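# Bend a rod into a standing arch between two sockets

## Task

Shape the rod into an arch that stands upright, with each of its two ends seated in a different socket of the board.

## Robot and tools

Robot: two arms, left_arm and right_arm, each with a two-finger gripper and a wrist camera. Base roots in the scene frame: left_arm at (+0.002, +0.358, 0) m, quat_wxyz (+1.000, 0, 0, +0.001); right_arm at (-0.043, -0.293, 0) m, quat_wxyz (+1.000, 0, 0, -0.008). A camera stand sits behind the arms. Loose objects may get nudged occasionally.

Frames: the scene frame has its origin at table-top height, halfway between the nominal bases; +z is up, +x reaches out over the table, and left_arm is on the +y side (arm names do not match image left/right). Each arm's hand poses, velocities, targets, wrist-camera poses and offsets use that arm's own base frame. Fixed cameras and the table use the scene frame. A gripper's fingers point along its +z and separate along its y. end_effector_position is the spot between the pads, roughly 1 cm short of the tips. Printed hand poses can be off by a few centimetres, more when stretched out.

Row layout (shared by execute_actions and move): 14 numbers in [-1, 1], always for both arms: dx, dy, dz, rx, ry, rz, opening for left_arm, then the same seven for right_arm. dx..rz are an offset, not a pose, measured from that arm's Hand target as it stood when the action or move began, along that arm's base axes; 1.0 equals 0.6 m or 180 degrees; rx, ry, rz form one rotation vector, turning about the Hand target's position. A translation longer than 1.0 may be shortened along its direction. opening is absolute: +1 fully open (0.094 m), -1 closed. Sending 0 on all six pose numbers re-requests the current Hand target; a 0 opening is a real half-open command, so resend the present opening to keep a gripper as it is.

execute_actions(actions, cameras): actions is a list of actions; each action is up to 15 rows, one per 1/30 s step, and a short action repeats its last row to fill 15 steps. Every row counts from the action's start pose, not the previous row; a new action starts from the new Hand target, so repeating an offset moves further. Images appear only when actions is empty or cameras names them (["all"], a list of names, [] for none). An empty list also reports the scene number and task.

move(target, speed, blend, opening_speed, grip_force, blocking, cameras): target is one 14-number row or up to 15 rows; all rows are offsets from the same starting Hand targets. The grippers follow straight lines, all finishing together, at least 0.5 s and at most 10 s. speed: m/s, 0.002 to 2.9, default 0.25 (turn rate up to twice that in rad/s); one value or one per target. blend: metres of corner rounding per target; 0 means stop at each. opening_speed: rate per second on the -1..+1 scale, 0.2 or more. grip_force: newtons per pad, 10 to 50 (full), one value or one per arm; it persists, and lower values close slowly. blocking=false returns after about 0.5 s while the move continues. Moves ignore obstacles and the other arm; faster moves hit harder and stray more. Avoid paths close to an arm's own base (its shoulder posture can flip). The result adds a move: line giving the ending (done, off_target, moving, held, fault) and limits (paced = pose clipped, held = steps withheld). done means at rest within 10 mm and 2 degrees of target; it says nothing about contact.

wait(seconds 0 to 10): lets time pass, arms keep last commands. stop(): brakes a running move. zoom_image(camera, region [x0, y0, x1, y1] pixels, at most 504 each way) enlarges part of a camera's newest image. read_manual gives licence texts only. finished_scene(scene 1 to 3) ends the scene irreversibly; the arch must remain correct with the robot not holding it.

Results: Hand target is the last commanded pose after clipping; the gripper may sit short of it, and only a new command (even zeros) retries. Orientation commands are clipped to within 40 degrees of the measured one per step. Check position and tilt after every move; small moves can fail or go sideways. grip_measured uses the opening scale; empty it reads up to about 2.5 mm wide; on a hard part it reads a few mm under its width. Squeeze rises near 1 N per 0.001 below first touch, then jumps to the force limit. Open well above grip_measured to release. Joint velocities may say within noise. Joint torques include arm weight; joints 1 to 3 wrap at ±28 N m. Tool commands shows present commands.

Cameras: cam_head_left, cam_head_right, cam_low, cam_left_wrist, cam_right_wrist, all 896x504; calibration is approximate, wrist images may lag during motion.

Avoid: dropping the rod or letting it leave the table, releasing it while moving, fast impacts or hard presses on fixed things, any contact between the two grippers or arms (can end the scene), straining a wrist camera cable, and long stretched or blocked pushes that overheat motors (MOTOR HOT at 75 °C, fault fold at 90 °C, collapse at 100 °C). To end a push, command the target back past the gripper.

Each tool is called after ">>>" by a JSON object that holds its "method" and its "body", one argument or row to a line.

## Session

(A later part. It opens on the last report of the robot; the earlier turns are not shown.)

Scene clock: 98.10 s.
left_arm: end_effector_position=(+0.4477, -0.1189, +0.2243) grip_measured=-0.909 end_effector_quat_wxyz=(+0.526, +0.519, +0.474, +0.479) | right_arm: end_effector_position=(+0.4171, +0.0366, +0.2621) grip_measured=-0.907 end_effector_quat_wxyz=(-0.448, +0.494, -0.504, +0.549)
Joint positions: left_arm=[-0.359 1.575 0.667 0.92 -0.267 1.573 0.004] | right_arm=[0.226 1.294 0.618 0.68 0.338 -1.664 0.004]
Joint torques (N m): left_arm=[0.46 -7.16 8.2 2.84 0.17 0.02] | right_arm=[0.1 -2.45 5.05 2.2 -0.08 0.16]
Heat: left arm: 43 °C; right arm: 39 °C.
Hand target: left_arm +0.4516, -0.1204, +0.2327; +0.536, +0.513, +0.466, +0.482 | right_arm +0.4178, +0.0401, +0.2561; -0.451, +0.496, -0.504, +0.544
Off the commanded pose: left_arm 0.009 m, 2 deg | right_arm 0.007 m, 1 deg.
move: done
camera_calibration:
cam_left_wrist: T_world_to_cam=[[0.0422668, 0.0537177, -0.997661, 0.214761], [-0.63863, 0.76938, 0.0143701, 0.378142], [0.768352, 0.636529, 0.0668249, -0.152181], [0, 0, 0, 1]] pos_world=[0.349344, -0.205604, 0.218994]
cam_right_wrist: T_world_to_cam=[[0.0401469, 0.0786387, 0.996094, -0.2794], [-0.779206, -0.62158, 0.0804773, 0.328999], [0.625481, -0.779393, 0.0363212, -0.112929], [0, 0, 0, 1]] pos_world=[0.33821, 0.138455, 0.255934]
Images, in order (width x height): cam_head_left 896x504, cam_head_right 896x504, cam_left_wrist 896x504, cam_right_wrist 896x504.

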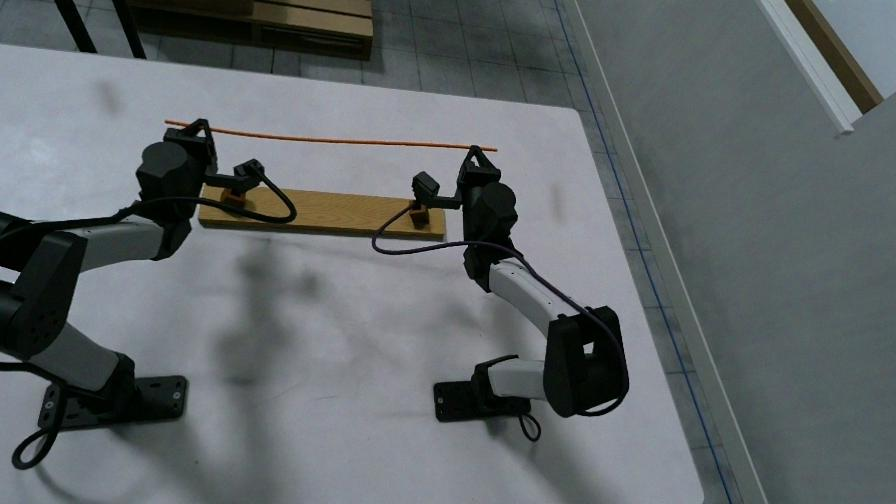

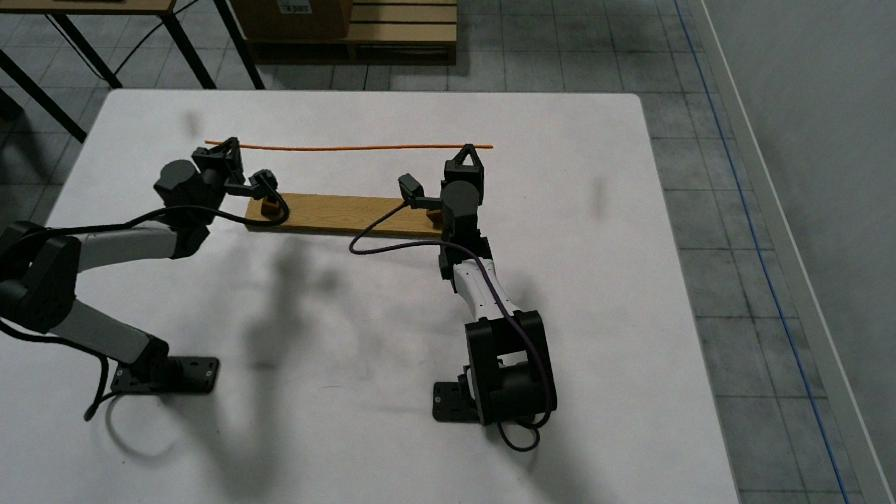

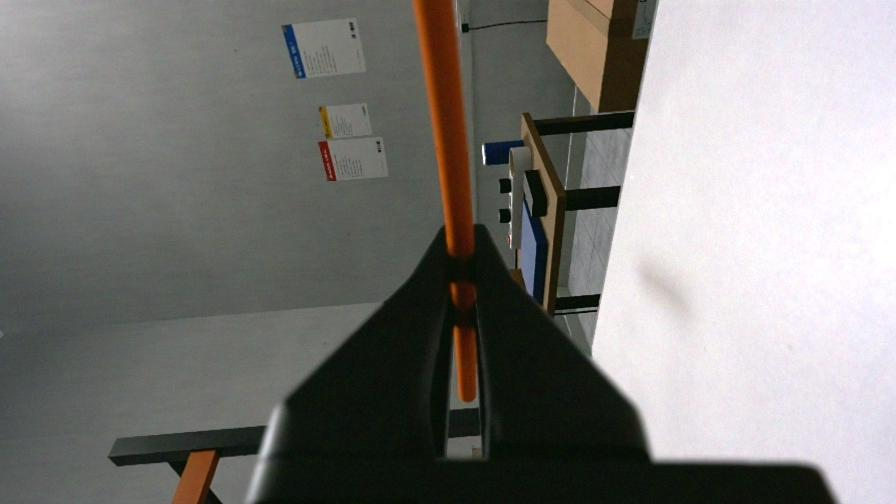

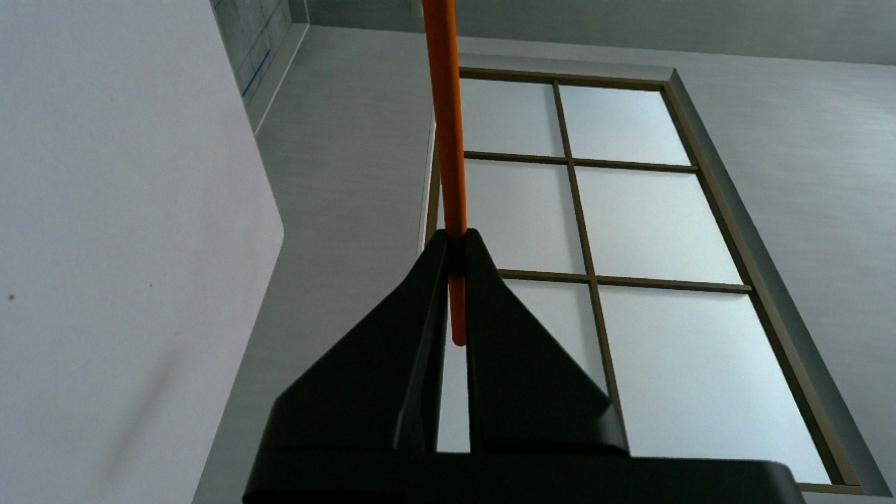

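>>> {"method": "move", "body": {
  "target": [
    [-0.0018,-0.0125,0.03,-0.11,0.0156,0,-1,0.0016,0.0126,-0.01,0.1102,-0.0138,0,-1],
    [-0.007,-0.0495,0.045,-0.22,0.0312,0,-1,0.0062,0.0496,-0.015,0.2204,-0.0276,0,-1]
  ],
  "speed": 0.07,
  "blend": [0.005,0],
  "cameras": ["cam_head_left","cam_low","cam_left_wrist","cam_right_wrist"]
}}

Scene clock: 109.37 s.
left_arm: end_effector_position=(+0.4488, -0.1349, +0.2312) grip_measured=-0.909 end_effector_quat_wxyz=(+0.621, +0.336, +0.644, +0.296) | right_arm: end_effector_position=(+0.4189, +0.0541, +0.2429) grip_measured=-0.907 end_effector_quat_wxyz=(+0.588, -0.290, +0.648, -0.388)
Joint positions: left_arm=[-0.437 1.552 0.76 0.733 -0.399 0.903 0.004] | right_arm=[0.321 1.376 0.605 0.763 0.483 -1 0.004]
Joint torques (N m): left_arm=[-2 -11.15 9.94 2.64 0.3 -0.3] | right_arm=[1.36 -2.84 6.19 2.27 -0.35 0.38]
Heat: left arm: 44 °C; right arm: 40 °C.
Hand target: left_arm +0.4474, -0.1500, +0.2596; +0.655, +0.324, +0.627, +0.271 | right_arm +0.4215, +0.0697, +0.2471; +0.614, -0.290, +0.639, -0.362
Off the commanded pose: left_arm 0.032 m, 5 deg | right_arm 0.017 m, 4 deg.
move: off_target (left_arm, right_arm)
camera_calibration:
cam_left_wrist: T_world_to_cam=[[-0.0410941, -0.551319, -0.833282, 0.14017], [-0.705563, 0.606518, -0.366492, 0.48716], [0.707455, 0.572872, -0.413915, -0.0134528], [0, 0, 0, 1]] pos_world=[0.359, -0.210487, 0.289773]
cam_right_wrist: T_world_to_cam=[[-0.0471724, -0.543609, 0.838012, -0.153125], [-0.795939, -0.486442, -0.360354, 0.449526], [0.603536, -0.684005, -0.409733, 0.0126572], [0, 0, 0, 1]] pos_world=[0.342933, 0.144086, 0.295495]
Images, in order (width x height): cam_head_left 896x504, cam_low 896x504, cam_left_wrist 896x504, cam_right_wrist 896x504.

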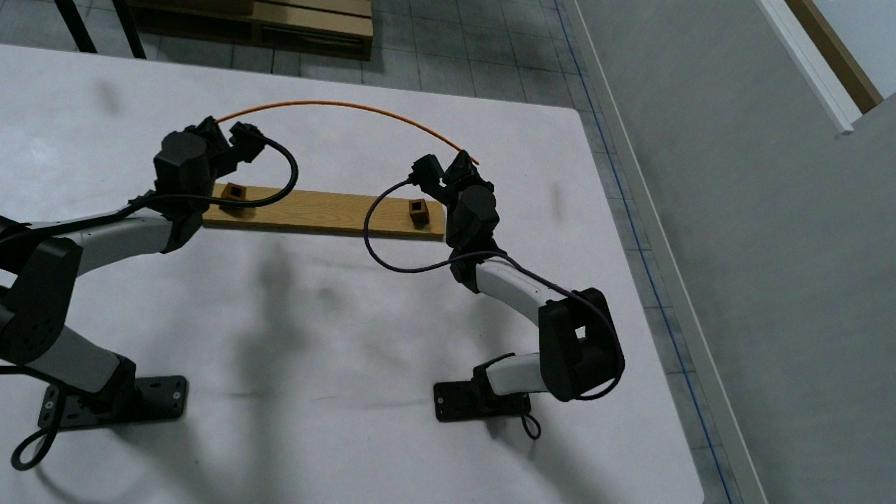

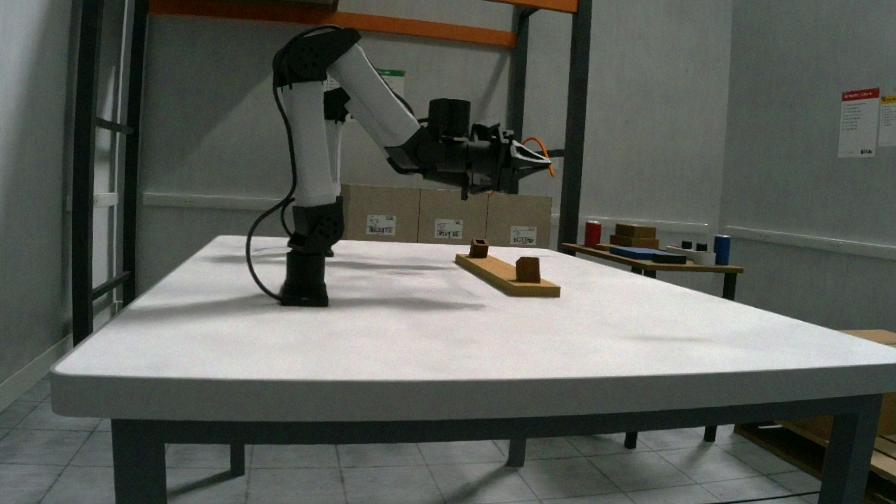

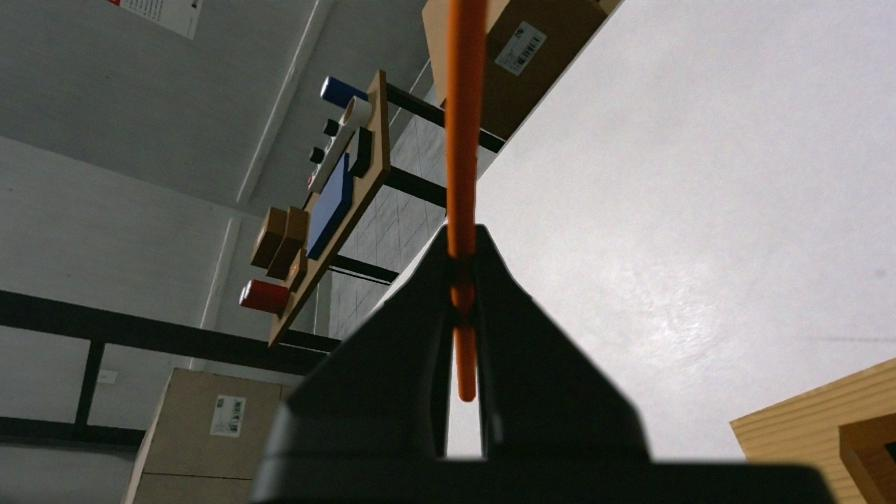

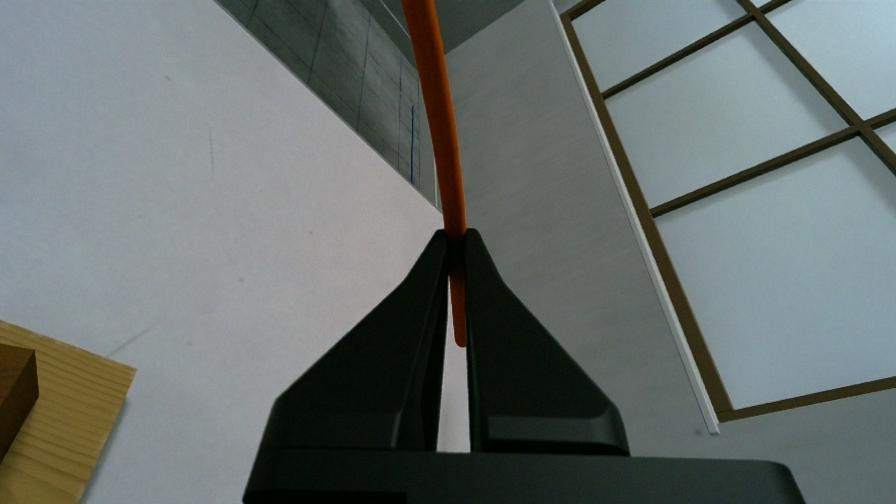

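>>> {"method": "move", "body": {
  "target": [-0.0083,-0.066,0,-0.11,0.0156,0,-1,0.0075,0.066,0.0,0.1102,-0.0138,0,-1],
  "speed": 0.07,
  "cameras": ["cam_head_left","cam_head_right","cam_low","cam_left_wrist","cam_right_wrist"]
}}

>>> {"method": "zoom_image", "body": {
  "camera": "cam_head_left",
  "region": [190, 70, 450, 250]
}}

>>> {"method": "zoom_image", "body": {
  "camera": "cam_head_right",
  "region": [220, 70, 480, 250]
}}

>>> {"method": "zoom_image", "body": {
  "camera": "cam_low",
  "region": [440, 100, 580, 310]
}}

Scene clock: 115.73 s.
left_arm: end_effector_position=(+0.4408, -0.1642, +0.2457) grip_measured=-0.909 end_effector_quat_wxyz=(+0.663, +0.208, +0.693, +0.192) | right_arm: end_effector_position=(+0.4191, +0.0830, +0.2344) grip_measured=-0.907 end_effector_quat_wxyz=(+0.637, -0.162, +0.694, -0.294)
Joint positions: left_arm=[-0.547 1.558 0.824 0.678 -0.537 0.546 0.004] | right_arm=[0.444 1.456 0.64 0.796 0.648 -0.65 0.004]
Joint torques (N m): left_arm=[-2.78 -7.41 10.37 2.69 0.52 -0.31] | right_arm=[2.02 -3.1 8.03 2.18 -0.6 0.31]
Heat: left arm: 44 °C; right arm: 41 °C.
Hand target: left_arm +0.4424, -0.1898, +0.2597; +0.685, +0.213, +0.680, +0.151 | right_arm +0.4260, +0.1094, +0.2471; +0.668, -0.173, +0.678, -0.252
Off the commanded pose: left_arm 0.029 m, 6 deg | right_arm 0.030 m, 6 deg.
move: off_target (left_arm, right_arm)
camera_calibration:
cam_left_wrist: T_world_to_cam=[[-0.0104394, -0.805726, -0.592197, 0.0212356], [-0.729435, 0.411226, -0.546643, 0.527257], [0.683971, 0.426262, -0.592017, 0.0450389], [0, 0, 0, 1]] pos_world=[0.354016, -0.21891, 0.327461]
cam_right_wrist: T_world_to_cam=[[-0.117163, -0.786297, 0.606638, -0.0266111], [-0.789116, -0.297164, -0.537578, 0.483698], [0.602967, -0.541692, -0.585663, 0.0585075], [0, 0, 0, 1]] pos_world=[0.343298, 0.154507, 0.310435]

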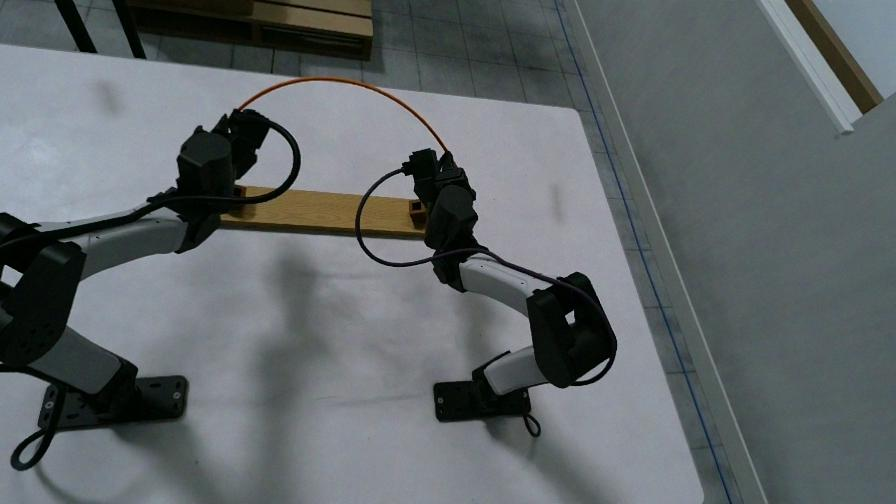

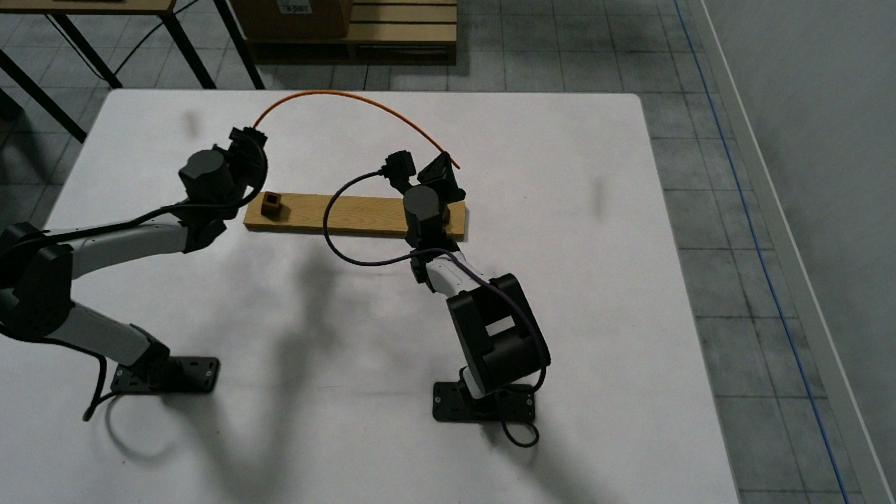

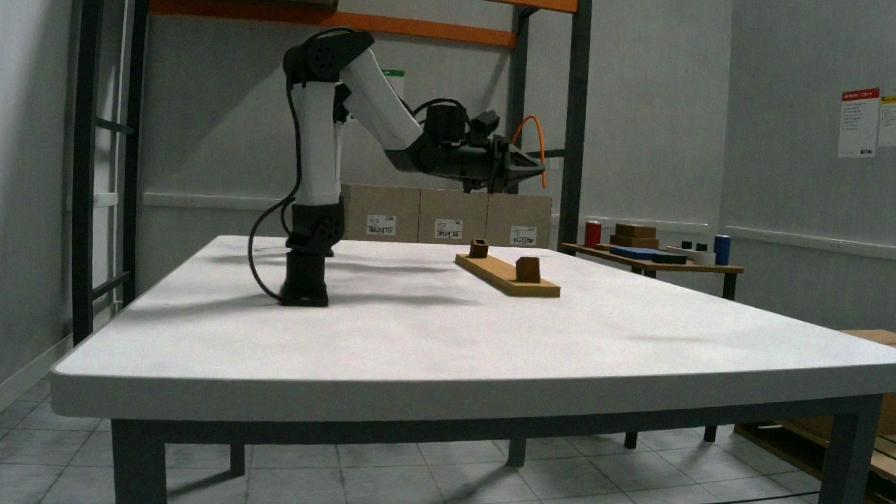

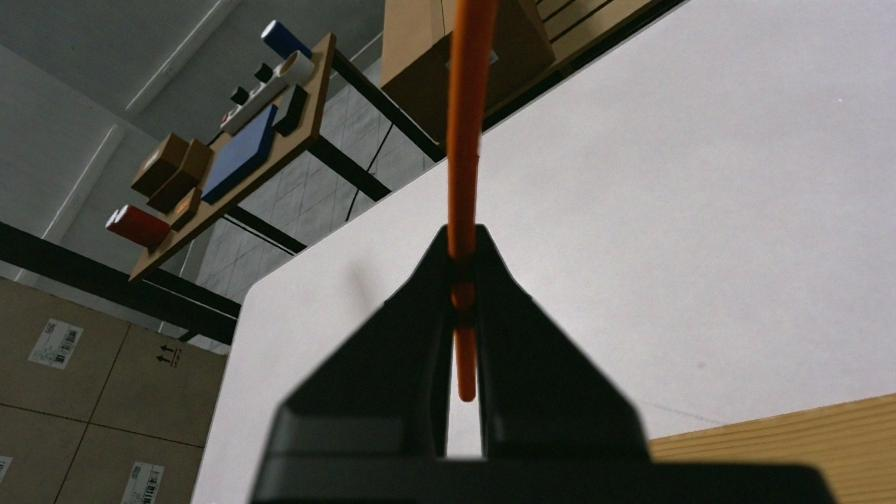

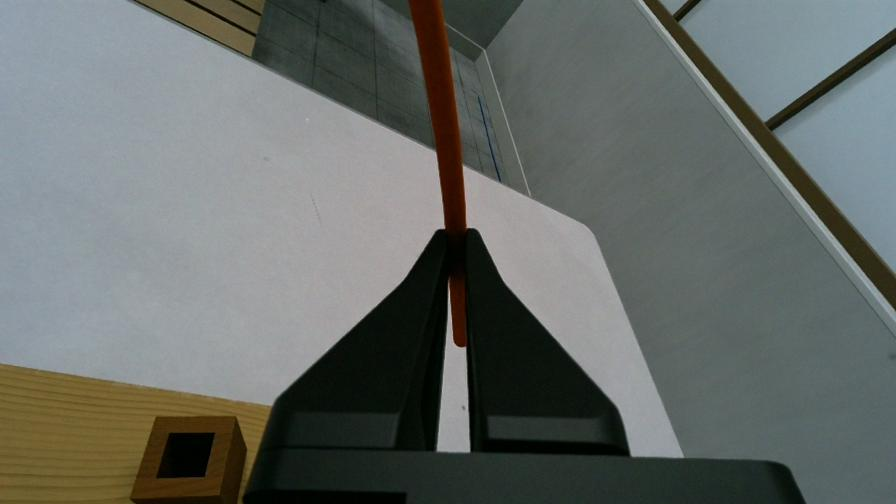

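Scaled by 1.938 from the camera's 896x504 image, which has a finer 1280x720 frame.

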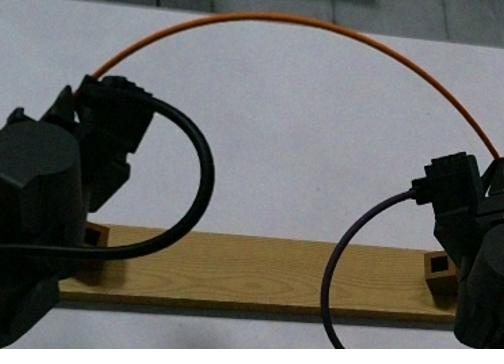

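Scaled by 1.938 from the camera's 896x504 image, which has a finer 1280x720 frame.

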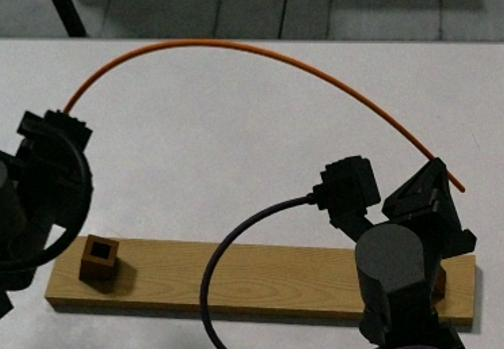

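Scaled by 2.400 from the camera's 896x504 image, which has a finer 1280x720 frame.

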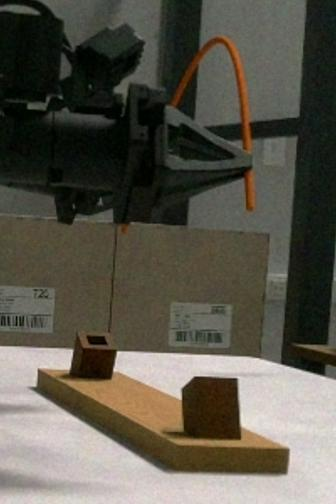

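>>> {"method": "move", "body": {
  "target": [-0.08,-0.073,-0.06,-0.064,0.009,-0.035,-1,0.005,0.093,-0.05,0.084,-0.0105,0.025,-1],
  "speed": 0.06,
  "cameras": ["all"]
}}

>>> {"method": "zoom_image", "body": {
  "camera": "cam_head_right",
  "region": [220, 90, 480, 250]
}}

>>> {"method": "zoom_image", "body": {
  "camera": "cam_low",
  "region": [440, 120, 580, 310]
}}

Scene clock: 131.00 s.
left_arm: end_effector_position=(+0.4019, -0.2004, +0.2208) grip_measured=-0.909 end_effector_quat_wxyz=(+0.687, +0.149, +0.705, +0.094) | right_arm: end_effector_position=(+0.4225, +0.1244, +0.2071) grip_measured=-0.907 end_effector_quat_wxyz=(+0.680, -0.068, +0.703, -0.196)
Joint positions: left_arm=[-0.688 1.558 0.698 0.814 -0.615 0.317 0.004] | right_arm=[0.556 1.633 0.649 0.987 0.74 -0.381 0.004]
Joint torques (N m): left_arm=[-3.81 -6.74 6.79 2.95 0.9 -0.05] | right_arm=[3.12 -3.75 7.71 2.07 -0.96 0.14]
Heat: left arm: 45 °C; right arm: 42 °C.
Hand target: left_arm +0.3944, -0.2336, +0.2235; +0.701, +0.183, +0.688, +0.041 | right_arm +0.4290, +0.1652, +0.2171; +0.705, -0.106, +0.687, -0.137
Off the commanded pose: left_arm 0.034 m, 8 deg | right_arm 0.043 m, 9 deg.
move: off_target (left_arm, right_arm)
camera_calibration:
cam_left_wrist: T_world_to_cam=[[-0.0561943, -0.917757, -0.393147, -0.0710962], [-0.710066, 0.313555, -0.630467, 0.491434], [0.701889, 0.243731, -0.669288, 0.0456634], [0, 0, 0, 1]] pos_world=[0.312905, -0.23047, 0.312444]
cam_right_wrist: T_world_to_cam=[[-0.136843, -0.922387, 0.361214, 0.0990441], [-0.741745, -0.146277, -0.654535, 0.469422], [0.656573, -0.357498, -0.66416, 0.0334943], [0, 0, 0, 1]] pos_world=[0.339754, 0.171997, 0.293723]

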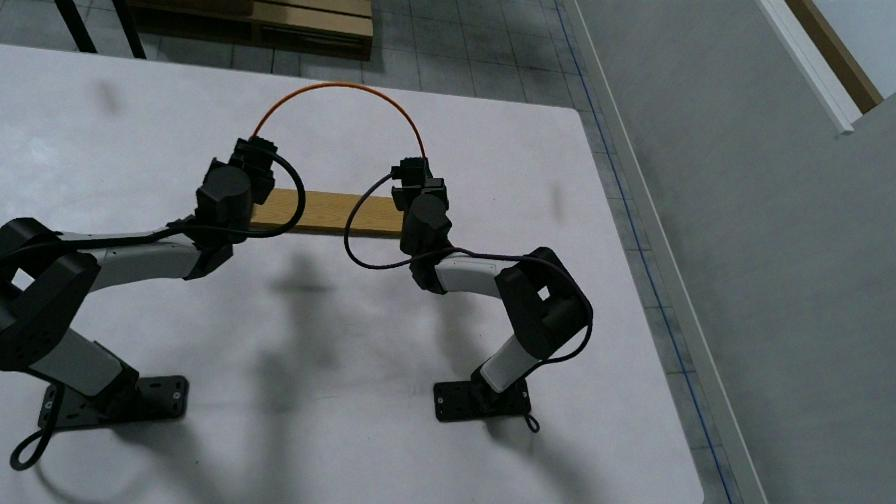

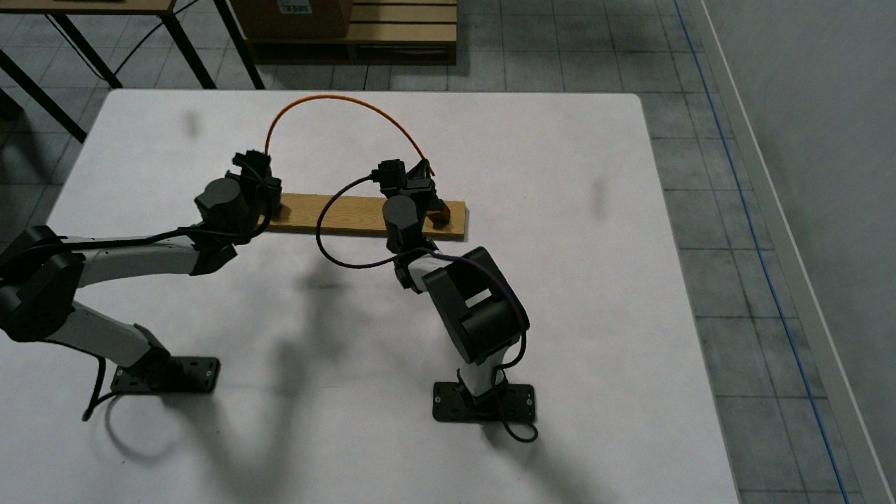

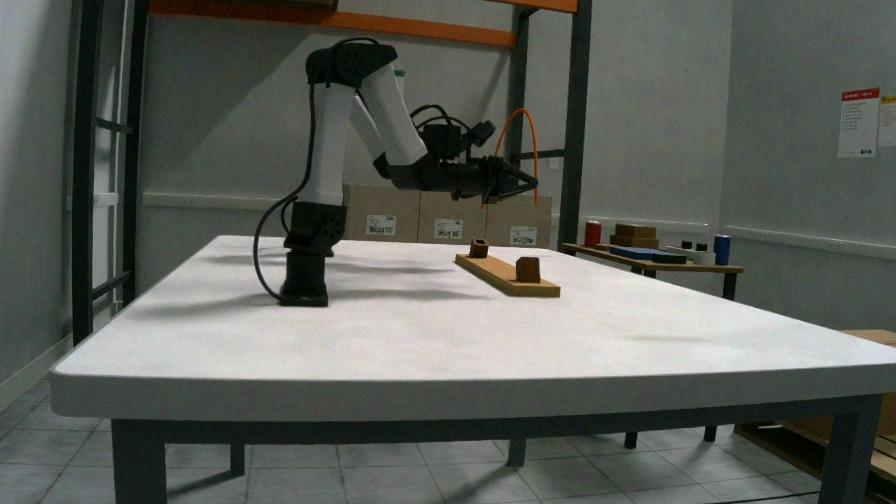

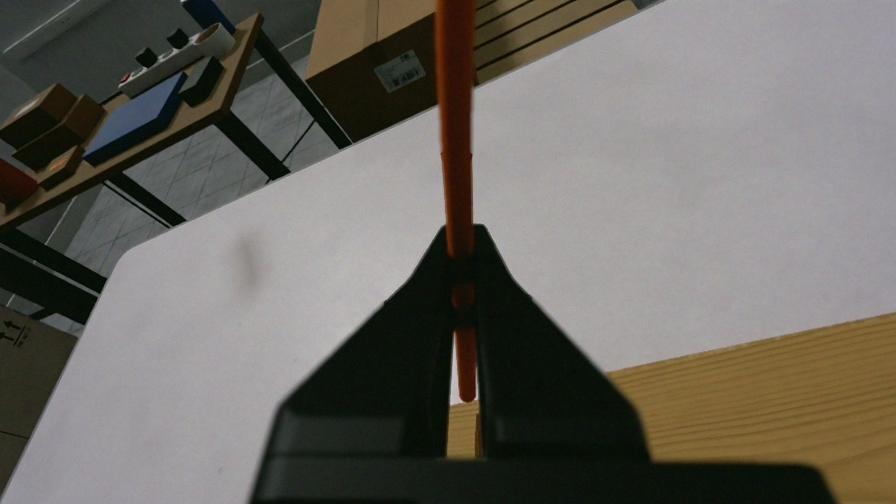

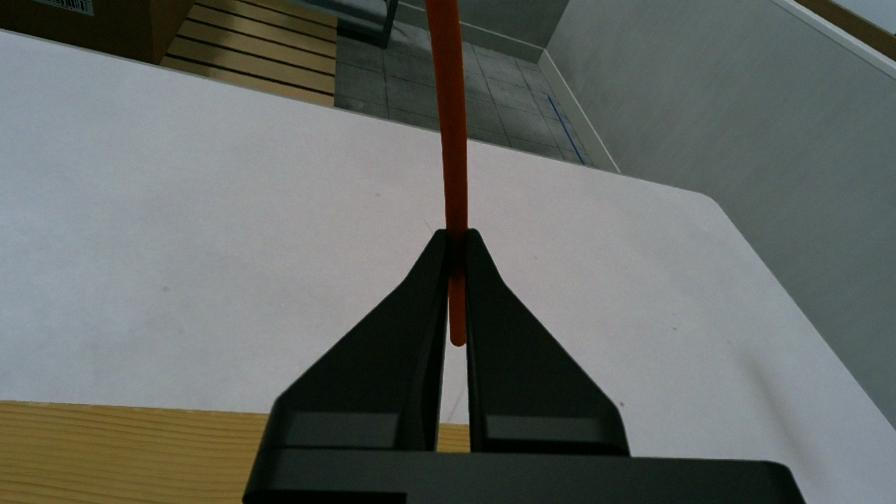

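Scaled by 1.938 from the camera's 896x504 image, which has a finer 1280x720 frame.

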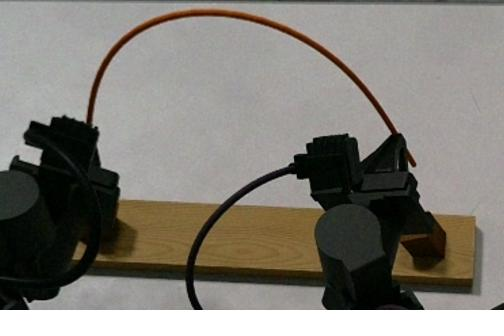

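Scaled by 2.653 from the camera's 896x504 image, which has a finer 1280x720 frame.

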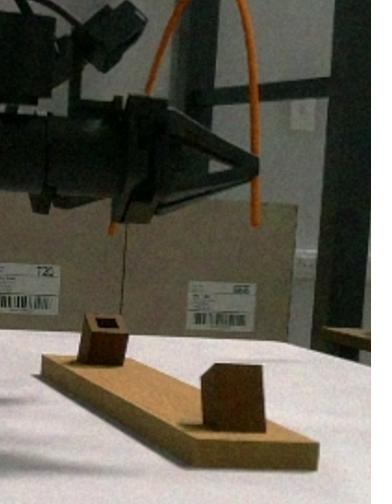

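>>> {"method": "move", "body": {
  "target": [0.0,0.0,-0.11,0,0,0,-1,-0.017,0.008,-0.115,0,0,0,-1],
  "speed": 0.07,
  "cameras": ["cam_head_left","cam_head_right","cam_low","cam_left_wrist","cam_right_wrist"]
}}

>>> {"method": "zoom_image", "body": {
  "camera": "cam_head_right",
  "region": [400, 150, 480, 240]
}}

>>> {"method": "zoom_image", "body": {
  "camera": "cam_low",
  "region": [440, 180, 560, 300]
}}

>>> {"method": "zoom_image", "body": {
  "camera": "cam_left_wrist",
  "region": [420, 300, 500, 460]
}}

>>> {"method": "zoom_image", "body": {
  "camera": "cam_right_wrist",
  "region": [420, 300, 490, 460]
}}

Scene clock: 140.27 s.
left_arm: end_effector_position=(+0.4016, -0.1989, +0.1548) grip_measured=-0.909 end_effector_quat_wxyz=(+0.688, +0.142, +0.705, +0.092) | right_arm: end_effector_position=(+0.4200, +0.1319, +0.1518) grip_measured=-0.907 end_effector_quat_wxyz=(+0.691, -0.054, +0.695, -0.191)
Joint positions: left_arm=[-0.688 1.789 0.587 1.158 -0.622 0.307 0.004] | right_arm=[0.585 1.886 0.585 1.338 0.777 -0.375 0.004]
Joint torques (N m): left_arm=[-3.85 -7.53 5.78 2.9 0.96 0.05] | right_arm=[3.28 -4.37 3.71 2.02 -1.01 0.09]
Heat: left arm: 45 °C; right arm: 43 °C.
Hand target: left_arm +0.3944, -0.2335, +0.1576; +0.701, +0.182, +0.688, +0.041 | right_arm +0.4188, +0.1700, +0.1482; +0.705, -0.105, +0.687, -0.137
Off the commanded pose: left_arm 0.035 m, 8 deg | right_arm 0.038 m, 9 deg.
move: off_target (left_arm, right_arm)
camera_calibration:
cam_left_wrist: T_world_to_cam=[[-0.0489224, -0.922844, -0.382054, -0.101323], [-0.711393, 0.300692, -0.63522, 0.44778], [0.70109, 0.240714, -0.671215, 0.00124789], [0, 0, 0, 1]] pos_world=[0.312715, -0.228449, 0.246566]
cam_right_wrist: T_world_to_cam=[[-0.154343, -0.929942, 0.333745, 0.138014], [-0.723268, -0.123781, -0.679384, 0.425591], [0.673099, -0.346245, -0.653492, -0.00890982], [0, 0, 0, 1]] pos_world=[0.335115, 0.17794, 0.237255]

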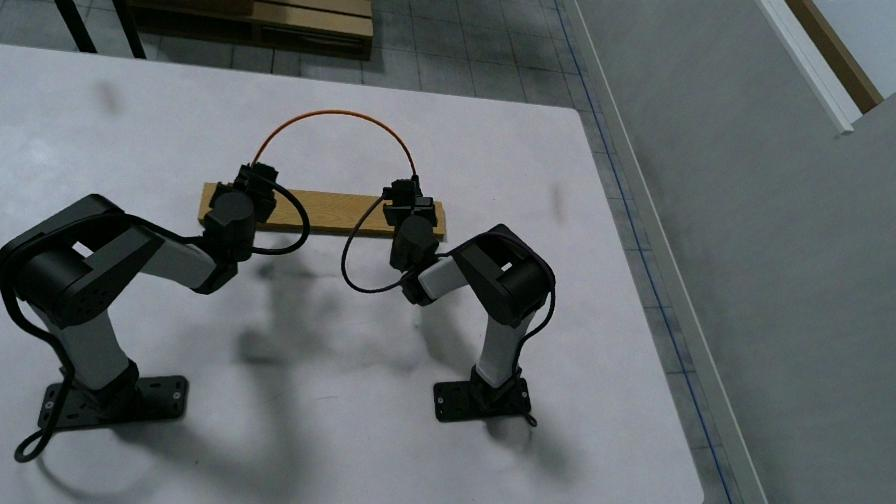

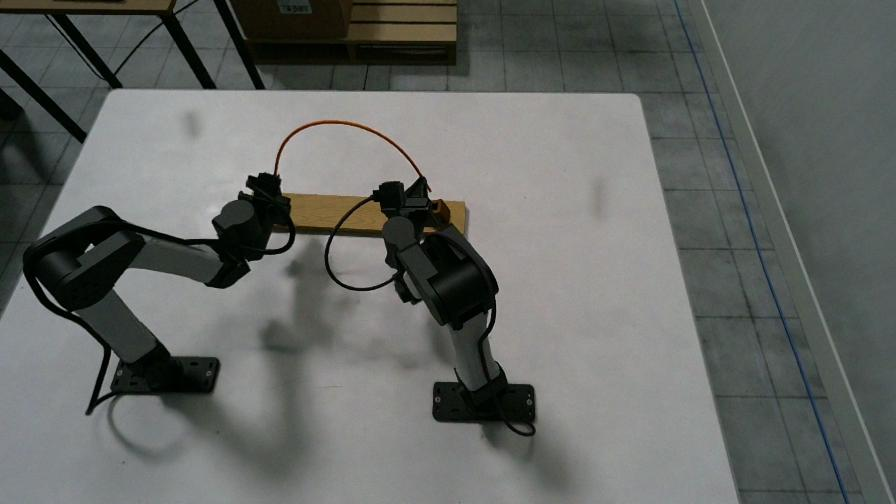

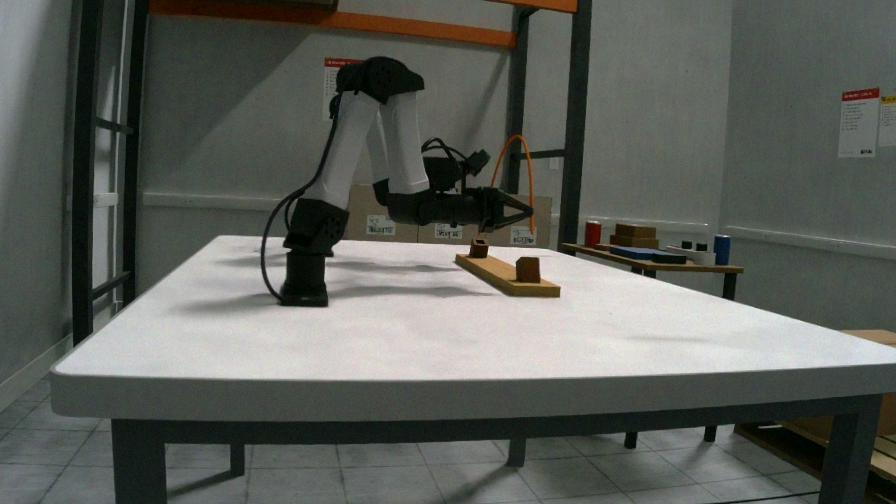

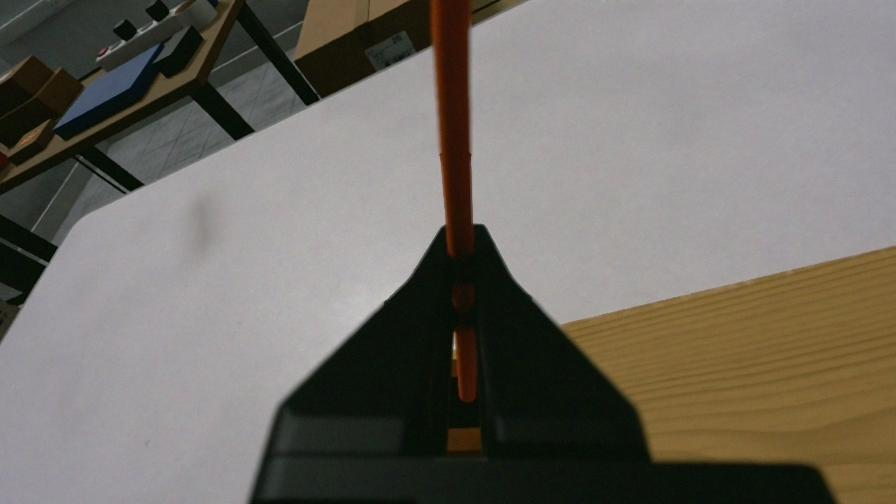

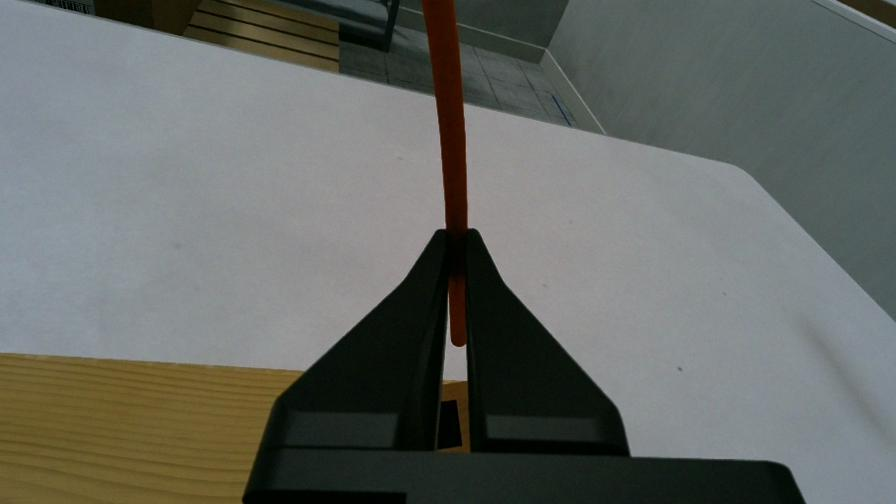

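Scaled by 5.600 from the camera's 896x504 image, which has a finer 1280x720 frame.

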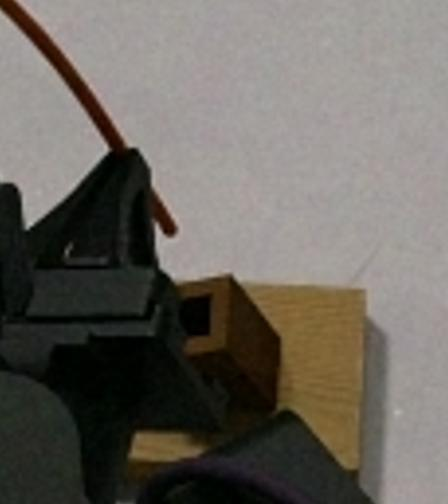

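Scaled by 4.200 from the camera's 896x504 image, which has a finer 1280x720 frame.

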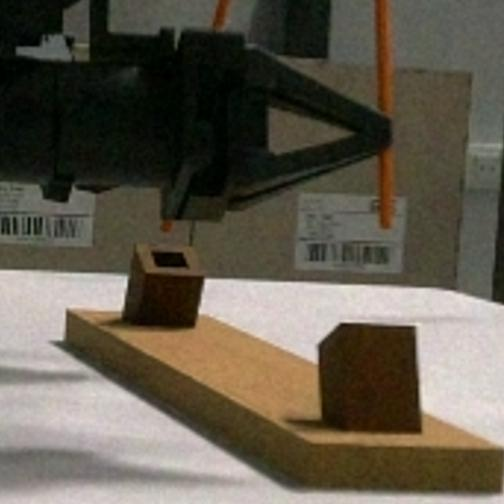

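Scaled by 3.150 from the camera's 896x504 image, which has a finer 1280x720 frame.

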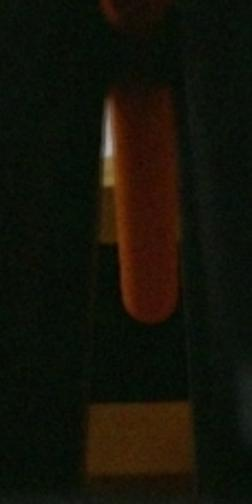

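Scaled by 3.150 from the camera's 896x504 image, which has a finer 1280x720 frame.

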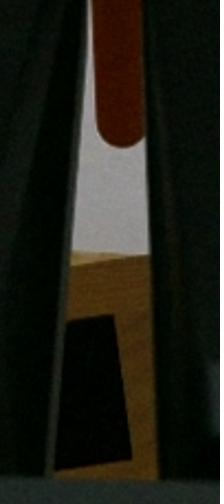

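>>> {"method": "move", "body": {
  "target": [0.007,0.005,-0.017,0,0,0,-1,-0.01,-0.017,-0.073,0,0,0,-1],
  "speed": 0.05,
  "cameras": ["cam_head_right","cam_low","cam_left_wrist","cam_right_wrist"]
}}

>>> {"method": "zoom_image", "body": {
  "camera": "cam_head_right",
  "region": [400, 150, 480, 240]
}}

>>> {"method": "zoom_image", "body": {
  "camera": "cam_low",
  "region": [440, 180, 560, 300]
}}

>>> {"method": "zoom_image", "body": {
  "camera": "cam_left_wrist",
  "region": [420, 300, 500, 460]
}}

>>> {"method": "zoom_image", "body": {
  "camera": "cam_right_wrist",
  "region": [420, 300, 490, 460]
}}

Scene clock: 150.20 s.
left_arm: end_effector_position=(+0.4023, -0.1995, +0.1399) grip_measured=-0.909 end_effector_quat_wxyz=(+0.682, +0.147, +0.710, +0.096) | right_arm: end_effector_position=(+0.4109, +0.1273, +0.0879) grip_measured=-0.907 end_effector_quat_wxyz=(+0.655, -0.081, +0.723, -0.205)
Joint positions: left_arm=[-0.688 1.838 0.581 1.192 -0.622 0.307 0.004] | right_arm=[0.588 2.062 0.535 1.446 0.777 -0.357 0.004]
Joint torques (N m): left_arm=[-2.37 -8.05 5.75 3.08 1.1 0.05] | right_arm=[1.87 -5.04 2.88 3.11 -1.05 0.03]
Heat: left arm: 46 °C; right arm: 44 °C.
Hand target: left_arm +0.3986, -0.2306, +0.1475; +0.701, +0.182, +0.688, +0.041 | right_arm +0.4128, +0.1598, +0.1045; +0.706, -0.105, +0.687, -0.137
Off the commanded pose: left_arm 0.032 m, 8 deg | right_arm 0.036 m, 11 deg.
joint sent to its limit (right arm) — joint 4 (wrist pitch), upper limit. The joint targets still meet the commanded pose.
move: off_target (left_arm, right_arm)
camera_calibration:
cam_left_wrist: T_world_to_cam=[[-0.0550226, -0.917862, -0.393066, -0.102499], [-0.721142, 0.308806, -0.620156, 0.442408], [0.690599, 0.249334, -0.6789, -0.00209722], [0, 0, 0, 1]] pos_world=[0.314847, -0.230175, 0.232649]
cam_right_wrist: T_world_to_cam=[[-0.116833, -0.912411, 0.392244, 0.130943], [-0.784493, -0.157411, -0.599827, 0.397515], [0.609033, -0.377793, -0.697389, -0.0119314], [0, 0, 0, 1]] pos_world=[0.334413, 0.17754, 0.178758]
Images, in order (width x height): cam_head_right 896x504, cam_low 896x504, cam_left_wrist 896x504, cam_right_wrist 896x504.

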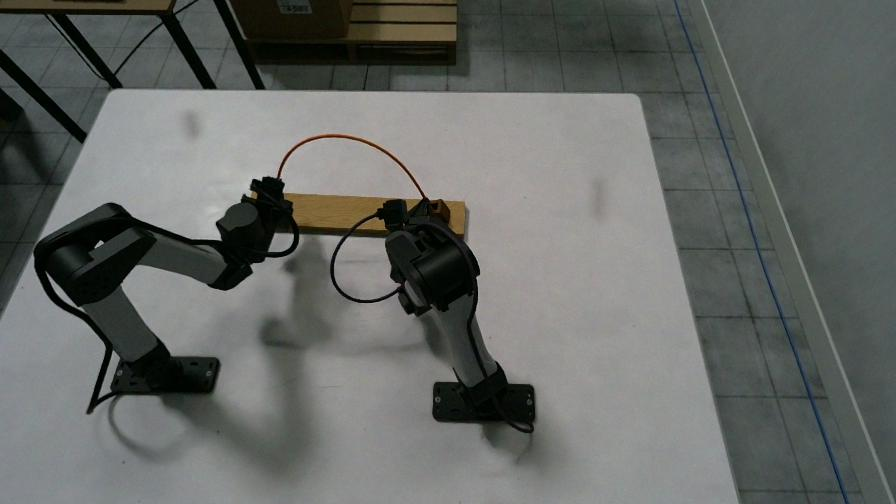

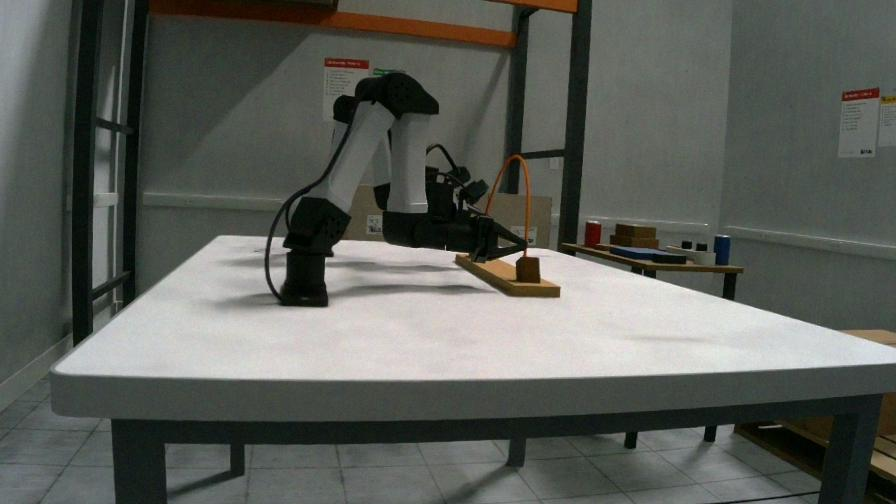

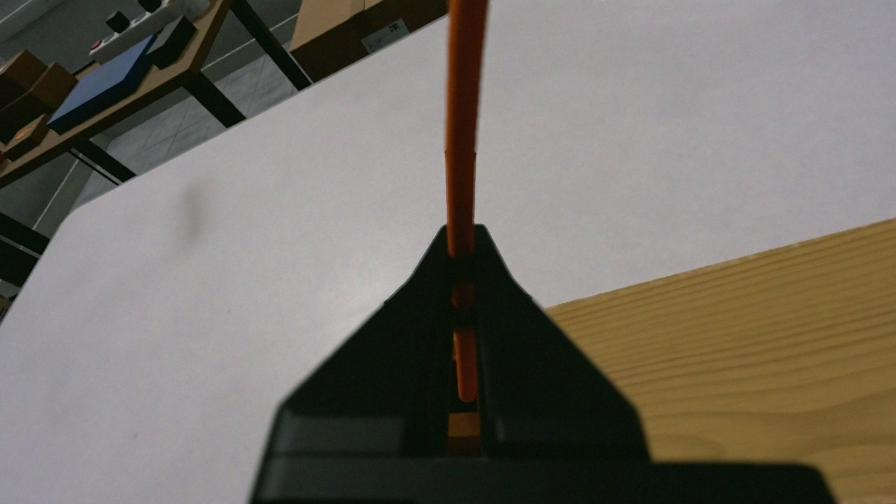

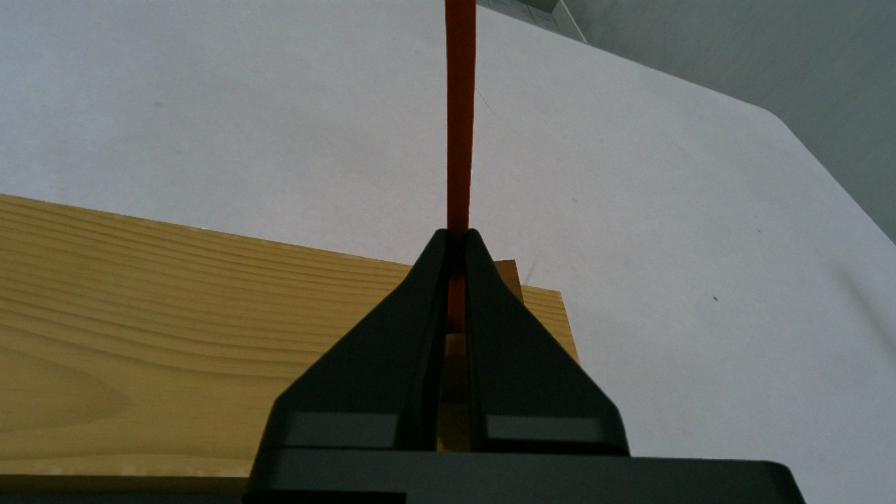

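Scaled by 5.600 from the camera's 896x504 image, which has a finer 1280x720 frame.

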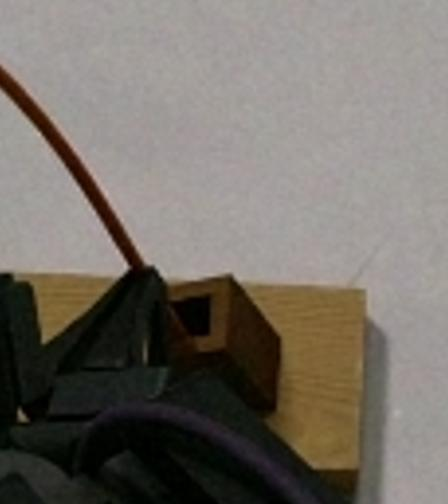

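Scaled by 4.200 from the camera's 896x504 image, which has a finer 1280x720 frame.

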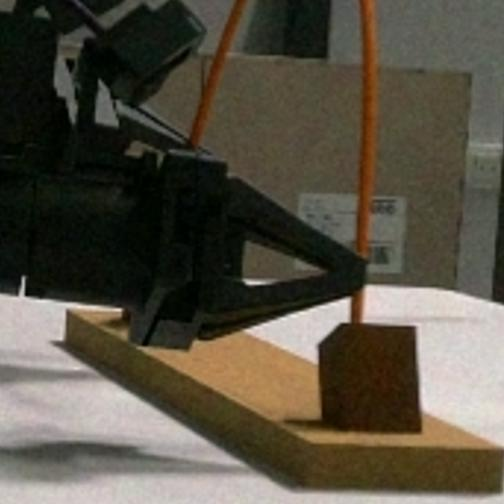

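Scaled by 3.150 from the camera's 896x504 image, which has a finer 1280x720 frame.

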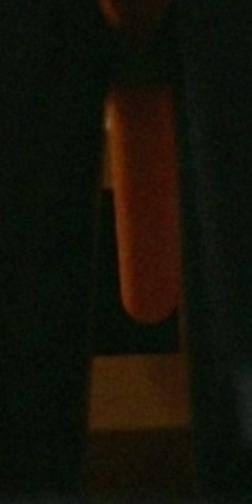

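Scaled by 3.150 from the camera's 896x504 image, which has a finer 1280x720 frame.

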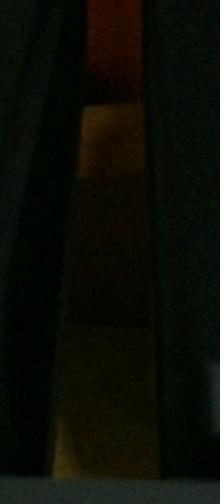

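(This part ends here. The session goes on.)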